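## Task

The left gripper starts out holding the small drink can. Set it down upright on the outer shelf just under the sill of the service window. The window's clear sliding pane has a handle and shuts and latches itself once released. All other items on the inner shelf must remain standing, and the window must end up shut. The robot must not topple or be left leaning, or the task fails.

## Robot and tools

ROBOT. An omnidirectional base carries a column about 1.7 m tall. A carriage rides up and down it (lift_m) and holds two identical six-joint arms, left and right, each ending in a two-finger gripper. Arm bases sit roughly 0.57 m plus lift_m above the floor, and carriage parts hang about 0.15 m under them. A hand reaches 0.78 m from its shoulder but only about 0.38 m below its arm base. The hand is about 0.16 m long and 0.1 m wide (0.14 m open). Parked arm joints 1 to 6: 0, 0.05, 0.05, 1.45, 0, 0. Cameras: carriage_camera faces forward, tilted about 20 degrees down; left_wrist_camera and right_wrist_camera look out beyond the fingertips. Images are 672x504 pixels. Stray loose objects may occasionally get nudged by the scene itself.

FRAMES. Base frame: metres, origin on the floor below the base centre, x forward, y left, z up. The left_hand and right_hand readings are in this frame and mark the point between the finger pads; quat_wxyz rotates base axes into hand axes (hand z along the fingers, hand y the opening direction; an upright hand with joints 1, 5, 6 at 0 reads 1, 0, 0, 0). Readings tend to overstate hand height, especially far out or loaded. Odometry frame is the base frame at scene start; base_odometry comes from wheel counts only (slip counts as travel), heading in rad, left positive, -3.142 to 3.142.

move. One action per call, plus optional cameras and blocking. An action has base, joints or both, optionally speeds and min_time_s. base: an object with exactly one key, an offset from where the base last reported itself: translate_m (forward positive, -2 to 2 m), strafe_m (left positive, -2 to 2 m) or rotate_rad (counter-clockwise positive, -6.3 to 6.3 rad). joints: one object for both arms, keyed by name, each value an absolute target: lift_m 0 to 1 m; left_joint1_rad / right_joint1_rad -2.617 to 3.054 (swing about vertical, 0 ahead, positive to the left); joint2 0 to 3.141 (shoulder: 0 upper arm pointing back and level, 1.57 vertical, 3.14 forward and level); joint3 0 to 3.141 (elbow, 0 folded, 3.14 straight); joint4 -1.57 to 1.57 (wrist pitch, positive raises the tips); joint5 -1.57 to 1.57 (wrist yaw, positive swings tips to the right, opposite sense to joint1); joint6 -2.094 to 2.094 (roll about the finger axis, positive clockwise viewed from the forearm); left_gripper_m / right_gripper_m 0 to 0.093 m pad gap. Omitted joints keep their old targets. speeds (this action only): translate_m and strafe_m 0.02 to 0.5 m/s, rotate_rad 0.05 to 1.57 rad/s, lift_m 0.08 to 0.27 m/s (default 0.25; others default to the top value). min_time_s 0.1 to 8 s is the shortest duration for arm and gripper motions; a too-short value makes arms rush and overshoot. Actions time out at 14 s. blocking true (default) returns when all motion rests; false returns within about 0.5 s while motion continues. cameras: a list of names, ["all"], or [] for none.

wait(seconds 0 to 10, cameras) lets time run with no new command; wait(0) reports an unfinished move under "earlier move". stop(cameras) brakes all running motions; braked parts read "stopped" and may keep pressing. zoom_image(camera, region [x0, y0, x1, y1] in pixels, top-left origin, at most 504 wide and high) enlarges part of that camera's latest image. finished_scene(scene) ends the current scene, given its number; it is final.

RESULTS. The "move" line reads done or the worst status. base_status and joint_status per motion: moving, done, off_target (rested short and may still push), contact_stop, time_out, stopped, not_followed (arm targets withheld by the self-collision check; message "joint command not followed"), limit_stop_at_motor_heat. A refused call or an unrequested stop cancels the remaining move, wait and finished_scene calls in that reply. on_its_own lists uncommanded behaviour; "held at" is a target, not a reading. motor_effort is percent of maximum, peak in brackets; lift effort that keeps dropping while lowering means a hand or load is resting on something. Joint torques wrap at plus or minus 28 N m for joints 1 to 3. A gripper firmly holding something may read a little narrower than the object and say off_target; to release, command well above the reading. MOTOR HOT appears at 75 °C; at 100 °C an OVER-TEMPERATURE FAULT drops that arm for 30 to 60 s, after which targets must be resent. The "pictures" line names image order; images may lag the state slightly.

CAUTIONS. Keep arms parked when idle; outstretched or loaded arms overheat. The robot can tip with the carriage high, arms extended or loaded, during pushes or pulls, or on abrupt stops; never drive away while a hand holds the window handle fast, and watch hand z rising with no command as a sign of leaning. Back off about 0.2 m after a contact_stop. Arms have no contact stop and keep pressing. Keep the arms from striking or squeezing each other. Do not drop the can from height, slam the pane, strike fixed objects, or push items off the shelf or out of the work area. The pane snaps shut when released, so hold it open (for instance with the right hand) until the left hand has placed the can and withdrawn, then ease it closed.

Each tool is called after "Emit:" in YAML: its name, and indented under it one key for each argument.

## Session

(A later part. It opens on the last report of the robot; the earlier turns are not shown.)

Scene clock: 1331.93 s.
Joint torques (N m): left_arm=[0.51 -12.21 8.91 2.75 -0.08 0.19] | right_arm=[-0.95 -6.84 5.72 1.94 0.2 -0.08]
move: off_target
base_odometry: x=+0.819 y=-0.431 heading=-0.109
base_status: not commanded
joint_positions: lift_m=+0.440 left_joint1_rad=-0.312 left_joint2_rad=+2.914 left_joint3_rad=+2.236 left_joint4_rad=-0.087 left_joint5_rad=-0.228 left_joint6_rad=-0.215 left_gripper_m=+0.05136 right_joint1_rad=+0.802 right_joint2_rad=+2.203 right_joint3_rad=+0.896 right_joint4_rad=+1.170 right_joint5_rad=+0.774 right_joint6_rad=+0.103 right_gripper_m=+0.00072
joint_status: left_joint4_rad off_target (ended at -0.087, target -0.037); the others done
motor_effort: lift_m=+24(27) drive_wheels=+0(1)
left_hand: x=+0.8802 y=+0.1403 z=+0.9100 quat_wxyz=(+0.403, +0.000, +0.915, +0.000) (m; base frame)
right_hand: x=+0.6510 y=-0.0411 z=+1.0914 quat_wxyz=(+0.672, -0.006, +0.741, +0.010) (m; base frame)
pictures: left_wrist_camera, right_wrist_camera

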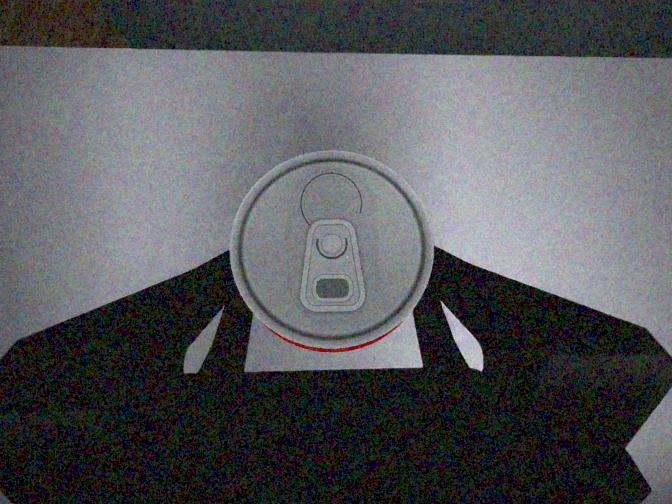

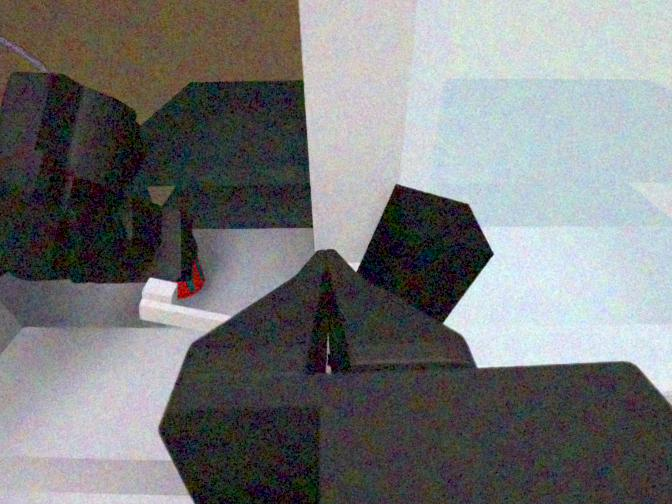

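Emit:
move:
  joints: {"left_joint1_rad": -0.305, "left_joint2_rad": 2.963, "left_joint3_rad": 2.293, "left_joint4_rad": -0.018, "left_joint5_rad": -0.218, "left_joint6_rad": -0.202}
  min_time_s: 1.5
  cameras: ["right_wrist_camera", "left_wrist_camera"]

Scene clock: 1339.30 s.
Joint torques (N m): left_arm=[0.57 -11.99 8.62 2.73 -0.11 0.19] | right_arm=[-0.95 -6.84 5.72 1.94 0.19 -0.09]
move: off_target
base_odometry: x=+0.819 y=-0.431 heading=-0.109
base_status: not commanded
joint_positions: lift_m=+0.440 left_joint1_rad=-0.312 left_joint2_rad=+2.954 left_joint3_rad=+2.260 left_joint4_rad=-0.063 left_joint5_rad=-0.228 left_joint6_rad=-0.215 left_gripper_m=+0.05136 right_joint1_rad=+0.802 right_joint2_rad=+2.203 right_joint3_rad=+0.896 right_joint4_rad=+1.170 right_joint5_rad=+0.774 right_joint6_rad=+0.103 right_gripper_m=+0.00072
joint_status: left_joint4_rad off_target (ended at -0.063, target -0.018); the others done
motor_effort: lift_m=+25(28) drive_wheels=-1(1)
left_hand: x=+0.8820 y=+0.1397 z=+0.8976 quat_wxyz=(+0.407, -0.001, +0.914, -0.001) (m; base frame)
right_hand: x=+0.6510 y=-0.0411 z=+1.0914 quat_wxyz=(+0.672, -0.006, +0.741, +0.010) (m; base frame)
pictures: left_wrist_camera, right_wrist_camera

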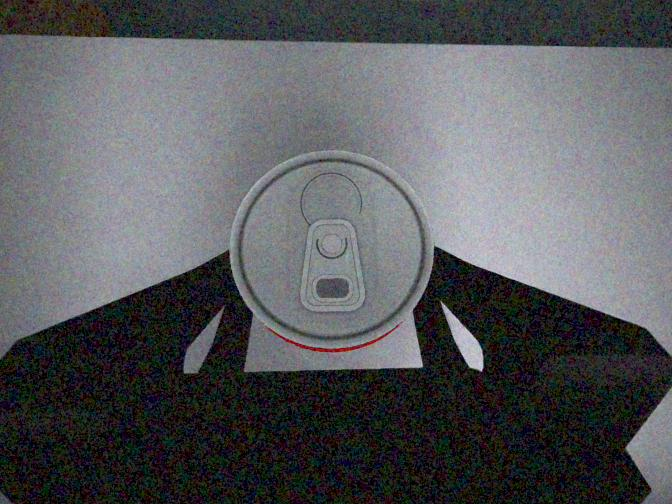

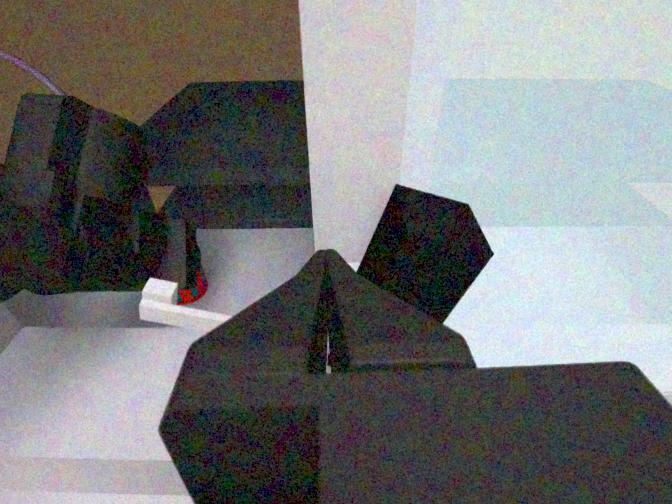

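Emit:
move:
  joints: {"left_joint1_rad": -0.305, "left_joint2_rad": 2.975, "left_joint3_rad": 2.298, "left_joint4_rad": -0.018, "left_joint5_rad": -0.218, "left_joint6_rad": -0.202}
  min_time_s: 1

Scene clock: 1350.07 s.
Joint torques (N m): left_arm=[0.42 -11.7 8.44 2.61 -0.1 0.19] | right_arm=[-0.95 -6.84 5.72 1.94 0.19 -0.09]
move: done
base_odometry: x=+0.819 y=-0.431 heading=-0.109
base_status: not commanded
joint_positions: lift_m=+0.440 left_joint1_rad=-0.312 left_joint2_rad=+2.962 left_joint3_rad=+2.268 left_joint4_rad=-0.054 left_joint5_rad=-0.228 left_joint6_rad=-0.215 left_gripper_m=+0.05136 right_joint1_rad=+0.802 right_joint2_rad=+2.203 right_joint3_rad=+0.896 right_joint4_rad=+1.170 right_joint5_rad=+0.774 right_joint6_rad=+0.103 right_gripper_m=+0.00072
joint_status: all done
motor_effort: lift_m=+23(27) drive_wheels=-1(1)
left_hand: x=+0.8840 y=+0.1391 z=+0.8976 quat_wxyz=(+0.411, -0.001, +0.912, -0.003) (m; base frame)
right_hand: x=+0.6510 y=-0.0411 z=+1.0914 quat_wxyz=(+0.672, -0.006, +0.741, +0.010) (m; base frame)
pictures: none

Emit:
move:
  joints: {"left_joint2_rad": 2.953, "left_joint3_rad": 2.288, "left_joint4_rad": -0.022}
  min_time_s: 1

Emit:
move:
  joints: {"left_gripper_m": 0.08}
  min_time_s: 2.5
  cameras: ["right_wrist_camera", "left_wrist_camera"]

Scene clock: 1378.10 s.
Joint torques (N m): left_arm=[0.49 -13.39 7.51 2.59 -0.09 0.22] | right_arm=[-0.95 -6.86 5.72 1.94 0.19 -0.08]
move: done
base_odometry: x=+0.819 y=-0.431 heading=-0.109
base_status: not commanded
joint_positions: lift_m=+0.440 left_joint1_rad=-0.312 left_joint2_rad=+2.962 left_joint3_rad=+2.268 left_joint4_rad=-0.054 left_joint5_rad=-0.228 left_joint6_rad=-0.215 left_gripper_m=+0.05136 right_joint1_rad=+0.802 right_joint2_rad=+2.203 right_joint3_rad=+0.896 right_joint4_rad=+1.170 right_joint5_rad=+0.774 right_joint6_rad=+0.103 right_gripper_m=+0.00072
joint_status: all done
motor_effort: lift_m=+26(28) drive_wheels=-1(1)
left_hand: x=+0.8840 y=+0.1391 z=+0.8976 quat_wxyz=(+0.411, -0.001, +0.912, -0.003) (m; base frame)
right_hand: x=+0.6510 y=-0.0411 z=+1.0914 quat_wxyz=(+0.672, -0.006, +0.741, +0.010) (m; base frame)
pictures: none

Scene clock: 1380.90 s.
Joint torques (N m): left_arm=[0.51 -13.48 7.49 2.41 -0.1 0.21] | right_arm=[-0.96 -6.86 5.71 1.95 0.2 -0.08]
move: done
base_odometry: x=+0.819 y=-0.431 heading=-0.109
base_status: not commanded
joint_positions: lift_m=+0.440 left_joint1_rad=-0.312 left_joint2_rad=+2.962 left_joint3_rad=+2.268 left_joint4_rad=-0.038 left_joint5_rad=-0.228 left_joint6_rad=-0.215 left_gripper_m=+0.07994 right_joint1_rad=+0.802 right_joint2_rad=+2.203 right_joint3_rad=+0.896 right_joint4_rad=+1.170 right_joint5_rad=+0.774 right_joint6_rad=+0.103 right_gripper_m=+0.00072
joint_status: all done
motor_effort: lift_m=+24(29) drive_wheels=-1(1)
left_hand: x=+0.8864 y=+0.1383 z=+0.9004 quat_wxyz=(+0.418, -0.002, +0.909, -0.005) (m; base frame)
right_hand: x=+0.6510 y=-0.0411 z=+1.0914 quat_wxyz=(+0.672, -0.006, +0.741, +0.010) (m; base frame)
pictures: left_wrist_camera, right_wrist_camera

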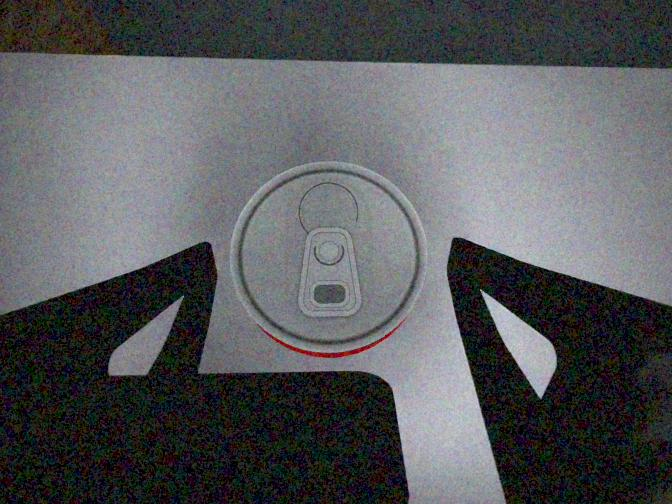

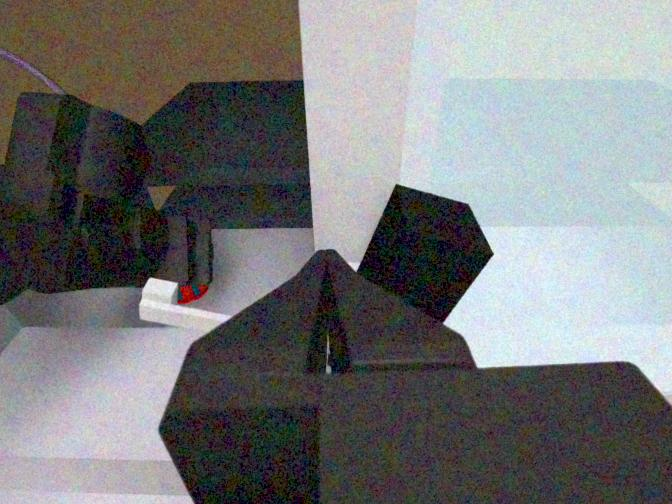

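Emit:
move:
  joints: {"left_joint1_rad": -0.344, "left_joint2_rad": 2.672, "left_joint3_rad": 1.85, "left_joint4_rad": 0.107, "left_joint5_rad": -0.256, "left_joint6_rad": -0.2445}
  min_time_s: 2.5
  cameras: ["right_wrist_camera", "left_wrist_camera"]

Scene clock: 1389.33 s.
Joint torques (N m): left_arm=[-0.83 -16.4 4.93 2.33 -0.39 -0.08] | right_arm=[-0.94 -6.84 5.72 1.95 0.2 -0.09]
move: done
base_odometry: x=+0.819 y=-0.431 heading=-0.109
base_status: not commanded
joint_positions: lift_m=+0.440 left_joint1_rad=-0.337 left_joint2_rad=+2.730 left_joint3_rad=+1.853 left_joint4_rad=+0.091 left_joint5_rad=-0.239 left_joint6_rad=-0.231 left_gripper_m=+0.07994 right_joint1_rad=+0.802 right_joint2_rad=+2.203 right_joint3_rad=+0.896 right_joint4_rad=+1.170 right_joint5_rad=+0.774 right_joint6_rad=+0.103 right_gripper_m=+0.00072
joint_status: all done
motor_effort: lift_m=+25(28) drive_wheels=-1(1)
left_hand: x=+0.8342 y=+0.1402 z=+0.9102 quat_wxyz=(+0.395, +0.003, +0.918, -0.001) (m; base frame)
right_hand: x=+0.6510 y=-0.0411 z=+1.0914 quat_wxyz=(+0.672, -0.006, +0.741, +0.010) (m; base frame)
pictures: left_wrist_camera, right_wrist_camera

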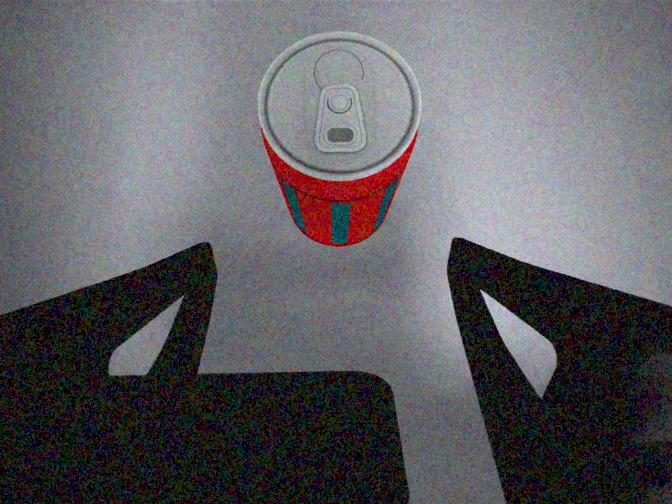

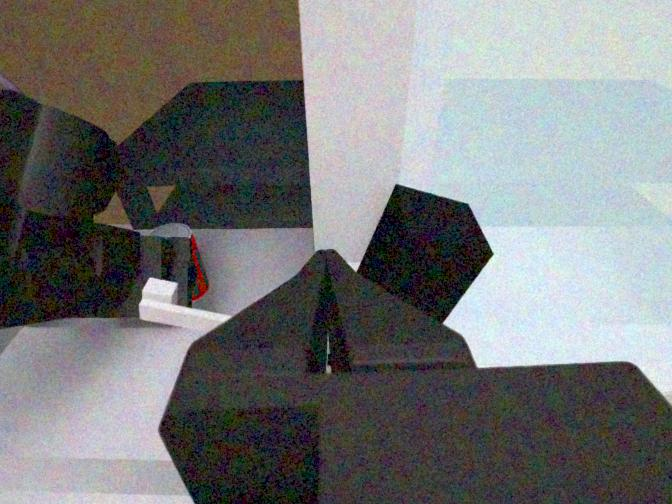

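Emit:
move:
  joints: {"left_joint1_rad": -0.3775, "left_joint2_rad": 2.263, "left_joint3_rad": 1.58, "left_joint4_rad": -0.01, "left_joint5_rad": -0.285, "left_joint6_rad": -0.27}
  min_time_s: 2.5
  cameras: ["right_wrist_camera", "left_wrist_camera"]

Scene clock: 1413.27 s.
Joint torques (N m): left_arm=[-0.8 -14.46 5.53 2.23 -0.43 -0.08] | right_arm=[-0.95 -6.86 5.72 1.94 0.2 -0.09]
move: done
base_odometry: x=+0.819 y=-0.431 heading=-0.109
base_status: not commanded
joint_positions: lift_m=+0.440 left_joint1_rad=-0.370 left_joint2_rad=+2.314 left_joint3_rad=+1.583 left_joint4_rad=-0.009 left_joint5_rad=-0.268 left_joint6_rad=-0.257 left_gripper_m=+0.07994 right_joint1_rad=+0.802 right_joint2_rad=+2.203 right_joint3_rad=+0.896 right_joint4_rad=+1.170 right_joint5_rad=+0.774 right_joint6_rad=+0.103 right_gripper_m=+0.00072
joint_status: all done
motor_effort: lift_m=+26(28) drive_wheels=+0(1)
left_hand: x=+0.7955 y=+0.1378 z=+1.0390 quat_wxyz=(+0.418, -0.002, +0.908, -0.007) (m; base frame)
right_hand: x=+0.6510 y=-0.0411 z=+1.0914 quat_wxyz=(+0.672, -0.006, +0.741, +0.010) (m; base frame)
pictures: left_wrist_camera, right_wrist_camera

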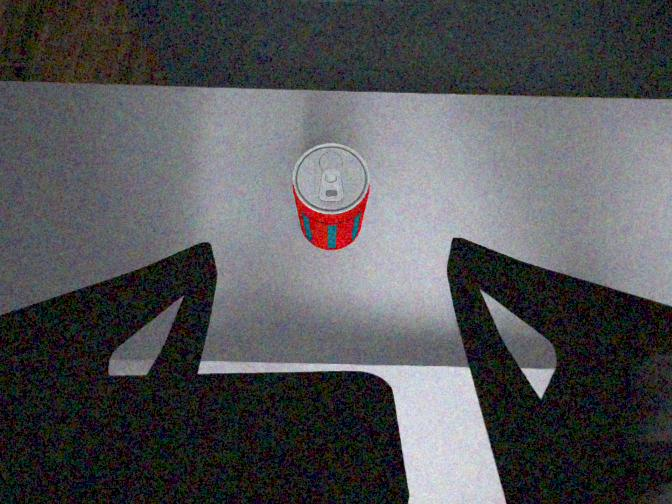

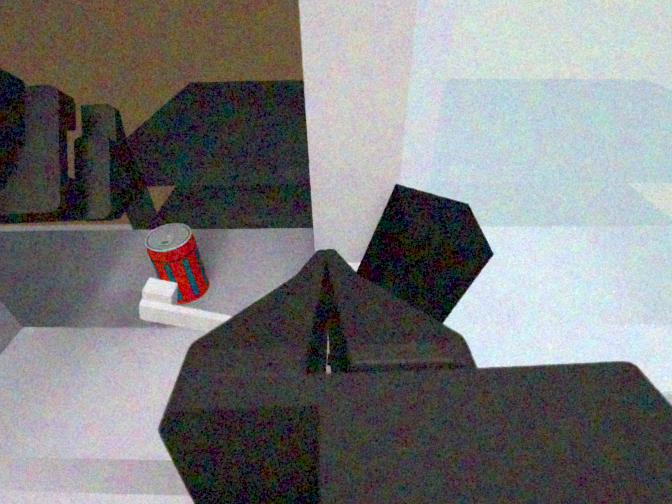

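Emit:
move:
  joints: {"left_joint1_rad": -0.425, "left_joint2_rad": 1.943, "left_joint3_rad": 1.30, "left_joint4_rad": -0.07, "left_joint5_rad": -0.285, "left_joint6_rad": -0.27, "left_gripper_m": 0.04}
  min_time_s: 2

Emit:
move:
  joints: {"left_joint1_rad": -0.533, "left_joint2_rad": 1.391, "left_joint3_rad": 0.825, "left_joint4_rad": -0.148, "left_joint5_rad": -0.228, "left_joint6_rad": -0.2125}
  min_time_s: 2
  cameras: ["carriage_camera"]

Emit:
move:
  joints: {"left_joint1_rad": -0.04, "left_joint2_rad": 0.57, "left_joint3_rad": 0.66, "left_joint4_rad": -0.86, "left_joint5_rad": -0.01, "left_joint6_rad": -0.01}
  min_time_s: 2
  cameras: ["carriage_camera", "right_wrist_camera"]

Scene clock: 1430.67 s.
Joint torques (N m): left_arm=[-0.83 -11.93 5.49 2.21 -0.43 -0.07] | right_arm=[-0.95 -6.84 5.72 1.94 0.19 -0.08]
move: done
base_odometry: x=+0.819 y=-0.431 heading=-0.109
base_status: not commanded
joint_positions: lift_m=+0.440 left_joint1_rad=-0.418 left_joint2_rad=+1.985 left_joint3_rad=+1.303 left_joint4_rad=-0.069 left_joint5_rad=-0.268 left_joint6_rad=-0.258 left_gripper_m=+0.04009 right_joint1_rad=+0.802 right_joint2_rad=+2.203 right_joint3_rad=+0.896 right_joint4_rad=+1.170 right_joint5_rad=+0.774 right_joint6_rad=+0.103 right_gripper_m=+0.00072
joint_status: all done
motor_effort: lift_m=+25(27) drive_wheels=-1(1)
left_hand: x=+0.7238 y=+0.1383 z=+1.0949 quat_wxyz=(+0.413, +0.020, +0.910, -0.015) (m; base frame)
right_hand: x=+0.6510 y=-0.0411 z=+1.0914 quat_wxyz=(+0.672, -0.006, +0.741, +0.010) (m; base frame)
pictures: none

Scene clock: 1432.97 s.
Joint torques (N m): left_arm=[-0.9 -6.69 5.72 2.26 0 0.2] | right_arm=[-0.95 -6.84 5.72 1.94 0.2 -0.08]
move: done
base_odometry: x=+0.819 y=-0.431 heading=-0.109
base_status: not commanded
joint_positions: lift_m=+0.440 left_joint1_rad=-0.526 left_joint2_rad=+1.416 left_joint3_rad=+0.828 left_joint4_rad=-0.148 left_joint5_rad=-0.244 left_joint6_rad=-0.226 left_gripper_m=+0.04009 right_joint1_rad=+0.802 right_joint2_rad=+2.203 right_joint3_rad=+0.896 right_joint4_rad=+1.170 right_joint5_rad=+0.774 right_joint6_rad=+0.103 right_gripper_m=+0.00072
joint_status: all done
motor_effort: lift_m=+27(28) drive_wheels=-1(1)
left_hand: x=+0.5839 y=+0.1492 z=+1.1382 quat_wxyz=(+0.415, +0.087, +0.904, -0.044) (m; base frame)
right_hand: x=+0.6510 y=-0.0411 z=+1.0914 quat_wxyz=(+0.672, -0.006, +0.741, +0.010) (m; base frame)
pictures: carriage_camera

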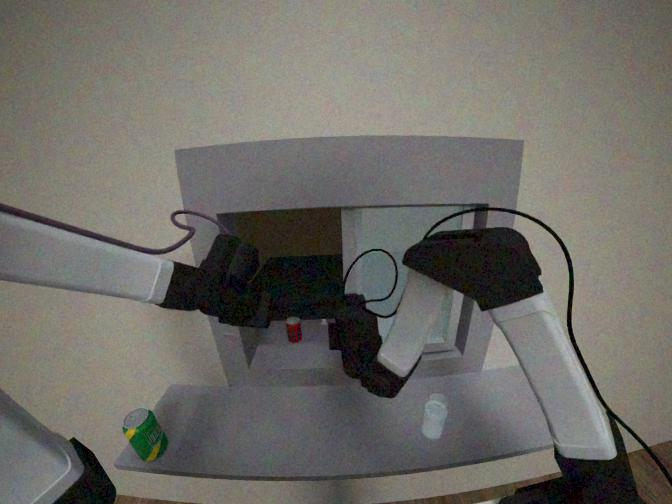

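Scene clock: 1435.30 s.
Joint torques (N m): left_arm=[0.57 0.13 5.59 2.21 0.09 0.21] | right_arm=[-0.95 -6.86 5.7 1.94 0.2 -0.08]
move: done
base_odometry: x=+0.819 y=-0.431 heading=-0.109
base_status: not commanded
joint_positions: lift_m=+0.440 left_joint1_rad=-0.047 left_joint2_rad=+0.576 left_joint3_rad=+0.663 left_joint4_rad=-0.859 left_joint5_rad=-0.027 left_joint6_rad=-0.023 left_gripper_m=+0.04009 right_joint1_rad=+0.802 right_joint2_rad=+2.203 right_joint3_rad=+0.896 right_joint4_rad=+1.170 right_joint5_rad=+0.774 right_joint6_rad=+0.103 right_gripper_m=+0.00072
joint_status: all done
motor_effort: lift_m=+25(28) drive_wheels=-1(1)
left_hand: x=+0.4349 y=+0.3064 z=+1.1783 quat_wxyz=(+0.389, +0.006, +0.921, -0.001) (m; base frame)
right_hand: x=+0.6510 y=-0.0411 z=+1.0914 quat_wxyz=(+0.672, -0.006, +0.741, +0.010) (m; base frame)
pictures: carriage_camera, right_wrist_camera

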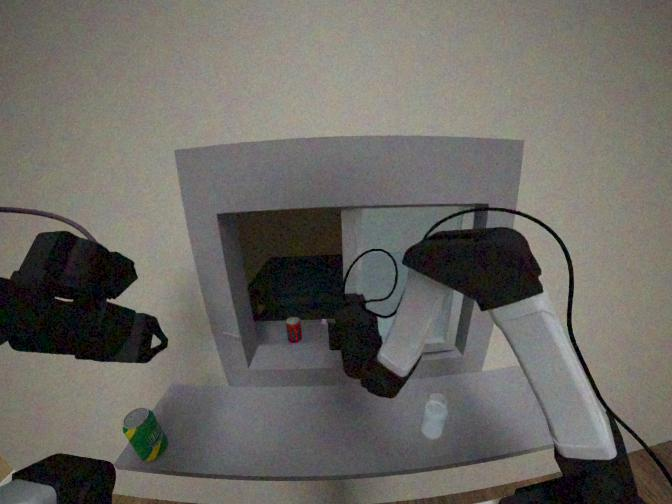

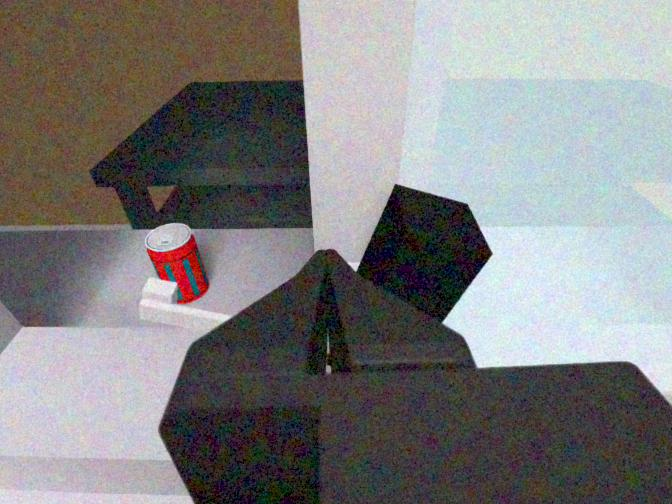

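Emit:
move:
  base: {"strafe_m": 0.2}
  speeds: {"strafe_m": 0.1}
  cameras: ["right_wrist_camera", "carriage_camera"]

Scene clock: 1453.80 s.
Joint torques (N m): left_arm=[0.51 0.06 5.6 2.22 0.06 0.19] | right_arm=[-0.83 -6.84 5.78 1.95 0.28 -0.08]
move: done
base_odometry: x=+0.841 y=-0.232 heading=-0.109
base_status: done
joint_positions: lift_m=+0.440 left_joint1_rad=-0.047 left_joint2_rad=+0.576 left_joint3_rad=+0.663 left_joint4_rad=-0.861 left_joint5_rad=-0.024 left_joint6_rad=-0.023 left_gripper_m=+0.04009 right_joint1_rad=+0.801 right_joint2_rad=+2.203 right_joint3_rad=+0.896 right_joint4_rad=+1.170 right_joint5_rad=+0.765 right_joint6_rad=+0.103 right_gripper_m=+0.00072
joint_status: not commanded
motor_effort: lift_m=+25(28) drive_wheels=-3(11)
left_hand: x=+0.4345 y=+0.3059 z=+1.1779 quat_wxyz=(+0.388, +0.007, +0.922, -0.003) (m; base frame)
right_hand: x=+0.6512 y=-0.0401 z=+1.0912 quat_wxyz=(+0.671, -0.009, +0.741, +0.013) (m; base frame)
pictures: carriage_camera, right_wrist_camera

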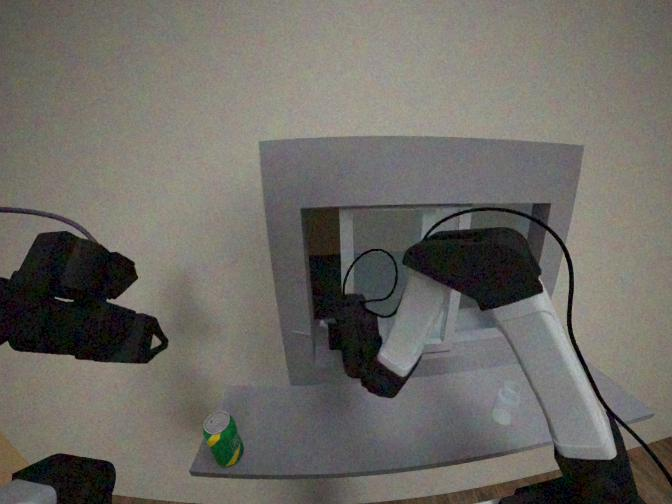

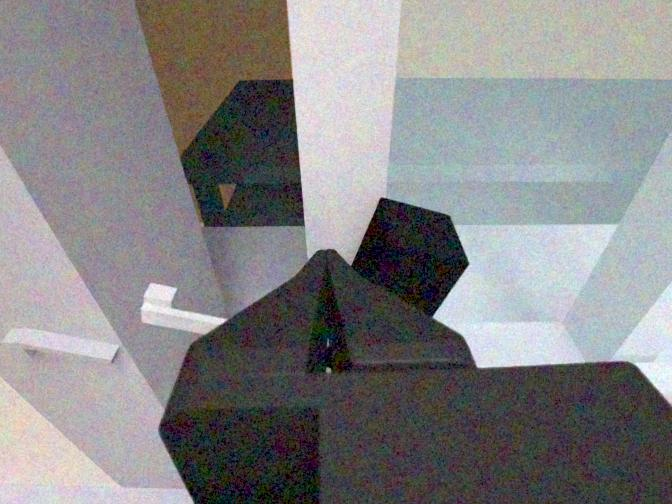

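Emit:
move:
  base: {"strafe_m": 0.06}
  speeds: {"strafe_m": 0.06}
  cameras: ["right_wrist_camera"]

Scene clock: 1459.40 s.
Joint torques (N m): left_arm=[0.55 0.05 5.59 2.23 0.06 0.21] | right_arm=[-0.85 -6.87 5.65 1.96 0.35 -0.08]
move: done
base_odometry: x=+0.848 y=-0.172 heading=-0.109
base_status: done
joint_positions: lift_m=+0.440 left_joint1_rad=-0.047 left_joint2_rad=+0.576 left_joint3_rad=+0.663 left_joint4_rad=-0.862 left_joint5_rad=-0.023 left_joint6_rad=-0.023 left_gripper_m=+0.04009 right_joint1_rad=+0.801 right_joint2_rad=+2.203 right_joint3_rad=+0.896 right_joint4_rad=+1.170 right_joint5_rad=+0.766 right_joint6_rad=+0.103 right_gripper_m=+0.00072
joint_status: not commanded
motor_effort: lift_m=+25(27) drive_wheels=-3(11)
left_hand: x=+0.4344 y=+0.3058 z=+1.1777 quat_wxyz=(+0.388, +0.007, +0.922, -0.003) (m; base frame)
right_hand: x=+0.6512 y=-0.0402 z=+1.0911 quat_wxyz=(+0.671, -0.009, +0.741, +0.012) (m; base frame)
pictures: right_wrist_camera

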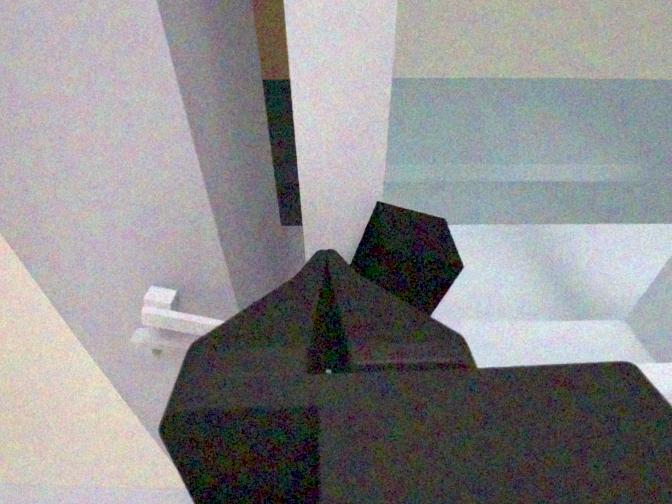

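Emit:
move:
  base: {"strafe_m": 0.02}
  speeds: {"strafe_m": 0.04}
  cameras: ["right_wrist_camera"]

Scene clock: 1463.80 s.
Joint torques (N m): left_arm=[0.55 -0.03 5.65 2.26 0.06 0.2] | right_arm=[-1.01 -6.89 5.71 1.95 0.32 -0.08]
move: done
base_odometry: x=+0.850 y=-0.152 heading=-0.109
base_status: done
joint_positions: lift_m=+0.440 left_joint1_rad=-0.047 left_joint2_rad=+0.576 left_joint3_rad=+0.663 left_joint4_rad=-0.862 left_joint5_rad=-0.022 left_joint6_rad=-0.022 left_gripper_m=+0.04009 right_joint1_rad=+0.802 right_joint2_rad=+2.203 right_joint3_rad=+0.896 right_joint4_rad=+1.171 right_joint5_rad=+0.764 right_joint6_rad=+0.103 right_gripper_m=+0.00072
joint_status: not commanded
motor_effort: lift_m=+26(27) drive_wheels=-3(8)
left_hand: x=+0.4343 y=+0.3057 z=+1.1777 quat_wxyz=(+0.388, +0.007, +0.922, -0.003) (m; base frame)
right_hand: x=+0.6510 y=-0.0395 z=+1.0914 quat_wxyz=(+0.671, -0.009, +0.741, +0.014) (m; base frame)
pictures: right_wrist_camera

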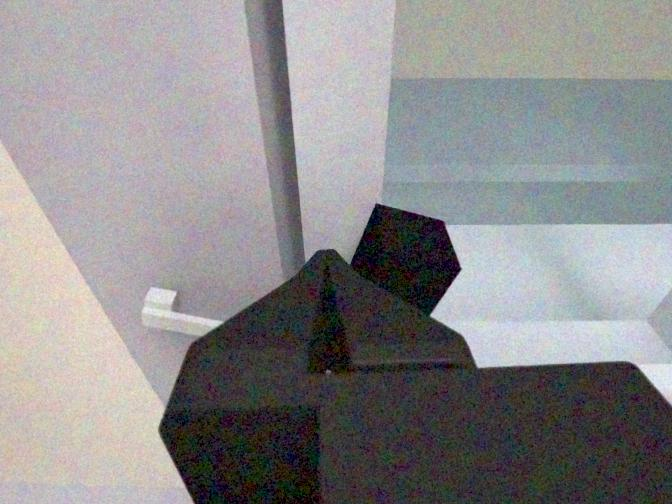

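Emit:
move:
  base: {"strafe_m": 0.015}
  speeds: {"strafe_m": 0.03}
  cameras: ["right_wrist_camera"]

Scene clock: 1468.47 s.
Joint torques (N m): left_arm=[0.54 0.03 5.55 2.23 0.05 0.2] | right_arm=[-0.9 -6.94 5.65 1.95 0.16 -0.08]
move: done
base_odometry: x=+0.852 y=-0.138 heading=-0.110
base_status: done
joint_positions: lift_m=+0.440 left_joint1_rad=-0.047 left_joint2_rad=+0.576 left_joint3_rad=+0.663 left_joint4_rad=-0.863 left_joint5_rad=-0.022 left_joint6_rad=-0.022 left_gripper_m=+0.04009 right_joint1_rad=+0.802 right_joint2_rad=+2.203 right_joint3_rad=+0.896 right_joint4_rad=+1.170 right_joint5_rad=+0.775 right_joint6_rad=+0.103 right_gripper_m=+0.00072
joint_status: not commanded
motor_effort: lift_m=+26(27) drive_wheels=-2(9)
left_hand: x=+0.4342 y=+0.3056 z=+1.1776 quat_wxyz=(+0.387, +0.007, +0.922, -0.003) (m; base frame)
right_hand: x=+0.6511 y=-0.0414 z=+1.0912 quat_wxyz=(+0.672, -0.006, +0.741, +0.009) (m; base frame)
pictures: right_wrist_camera

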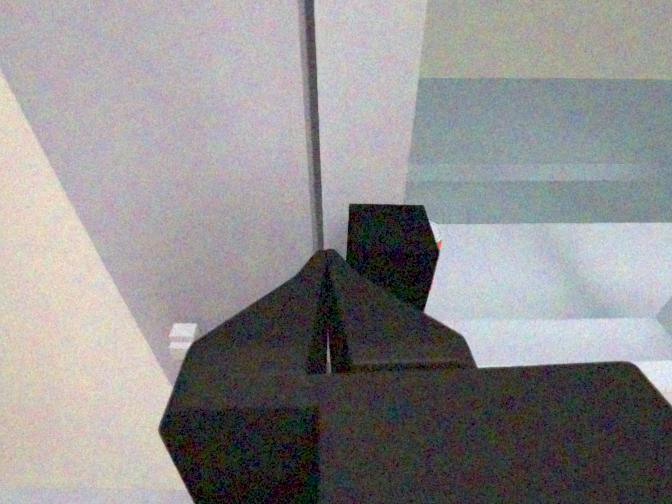

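Emit:
move:
  base: {"strafe_m": 0.012}
  speeds: {"strafe_m": 0.03}
  cameras: ["right_wrist_camera"]

Emit:
move:
  joints: {"right_joint1_rad": 0.915, "right_joint2_rad": 2.115, "right_joint3_rad": 0.715, "right_joint4_rad": 1.24, "right_joint5_rad": 0.905, "right_joint6_rad": 0.13}
  min_time_s: 2
  cameras: ["right_wrist_camera", "carriage_camera"]

Scene clock: 1478.23 s.
Joint torques (N m): left_arm=[0.49 0.06 5.53 2.26 0.03 0.23] | right_arm=[-0.88 -6.84 5.7 1.95 0.12 -0.08]
move: done
base_odometry: x=+0.853 y=-0.126 heading=-0.110
base_status: done
joint_positions: lift_m=+0.440 left_joint1_rad=-0.047 left_joint2_rad=+0.576 left_joint3_rad=+0.663 left_joint4_rad=-0.863 left_joint5_rad=-0.022 left_joint6_rad=-0.022 left_gripper_m=+0.04009 right_joint1_rad=+0.802 right_joint2_rad=+2.203 right_joint3_rad=+0.896 right_joint4_rad=+1.169 right_joint5_rad=+0.782 right_joint6_rad=+0.103 right_gripper_m=+0.00072
joint_status: not commanded
motor_effort: lift_m=+25(28) drive_wheels=-2(6)
left_hand: x=+0.4342 y=+0.3055 z=+1.1776 quat_wxyz=(+0.387, +0.007, +0.922, -0.003) (m; base frame)
right_hand: x=+0.6511 y=-0.0426 z=+1.0912 quat_wxyz=(+0.672, -0.004, +0.741, +0.007) (m; base frame)
pictures: right_wrist_camera

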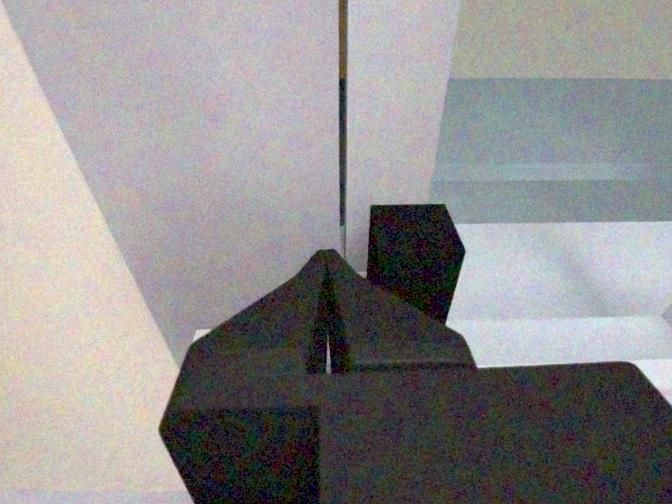

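Scene clock: 1480.53 s.
Joint torques (N m): left_arm=[0.54 0.03 5.52 2.24 0.05 0.2] | right_arm=[0.58 -9.92 2.73 2.06 0.12 0.1]
move: done
base_odometry: x=+0.853 y=-0.126 heading=-0.110
base_status: not commanded
joint_positions: lift_m=+0.440 left_joint1_rad=-0.047 left_joint2_rad=+0.576 left_joint3_rad=+0.663 left_joint4_rad=-0.863 left_joint5_rad=-0.022 left_joint6_rad=-0.022 left_gripper_m=+0.04009 right_joint1_rad=+0.906 right_joint2_rad=+2.151 right_joint3_rad=+0.727 right_joint4_rad=+1.228 right_joint5_rad=+0.897 right_joint6_rad=+0.121 right_gripper_m=+0.00072
joint_status: all done
motor_effort: lift_m=+23(28) drive_wheels=-2(2)
left_hand: x=+0.4342 y=+0.3055 z=+1.1776 quat_wxyz=(+0.387, +0.007, +0.922, -0.003) (m; base frame)
right_hand: x=+0.5976 y=-0.0503 z=+1.0779 quat_wxyz=(+0.663, -0.012, +0.749, -0.011) (m; base frame)
pictures: carriage_camera, right_wrist_camera

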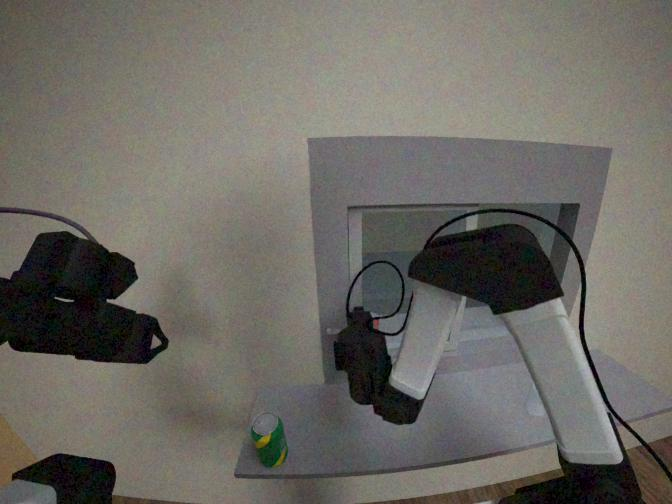

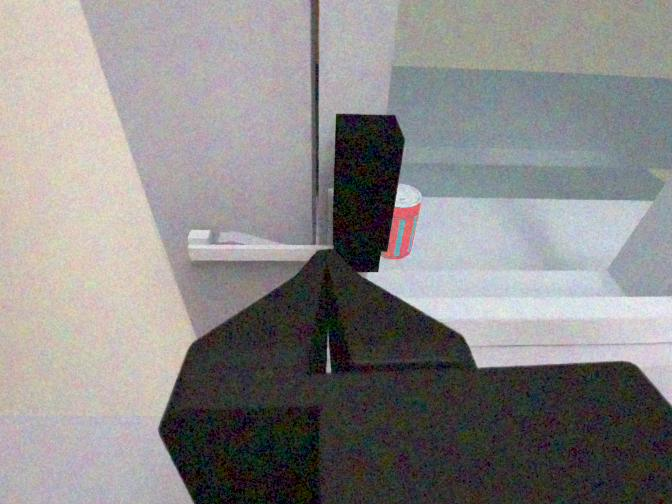

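Emit:
zoom_image:
  camera: "right_wrist_camera"
  region: [170, 90, 450, 300]

Emit:
zoom_image:
  camera: "carriage_camera"
  region: [220, 300, 672, 504]

Scaled by 1.800 from the camera's 672x504 image, which has a finer 960x720 frame.

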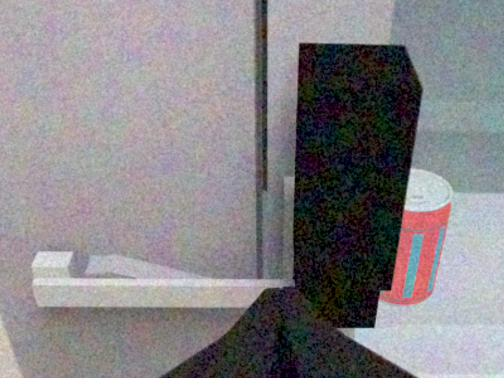

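Scaled by 1.115 from the camera's 672x504 image, which has a finer 960x720 frame.

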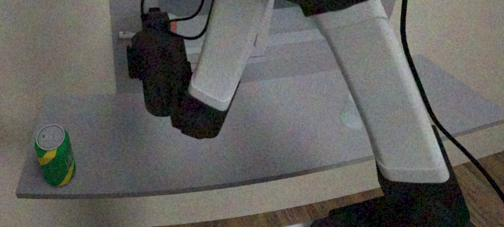

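Emit:
finished_scene:
  scene: 1

The scene is finished: the task was done.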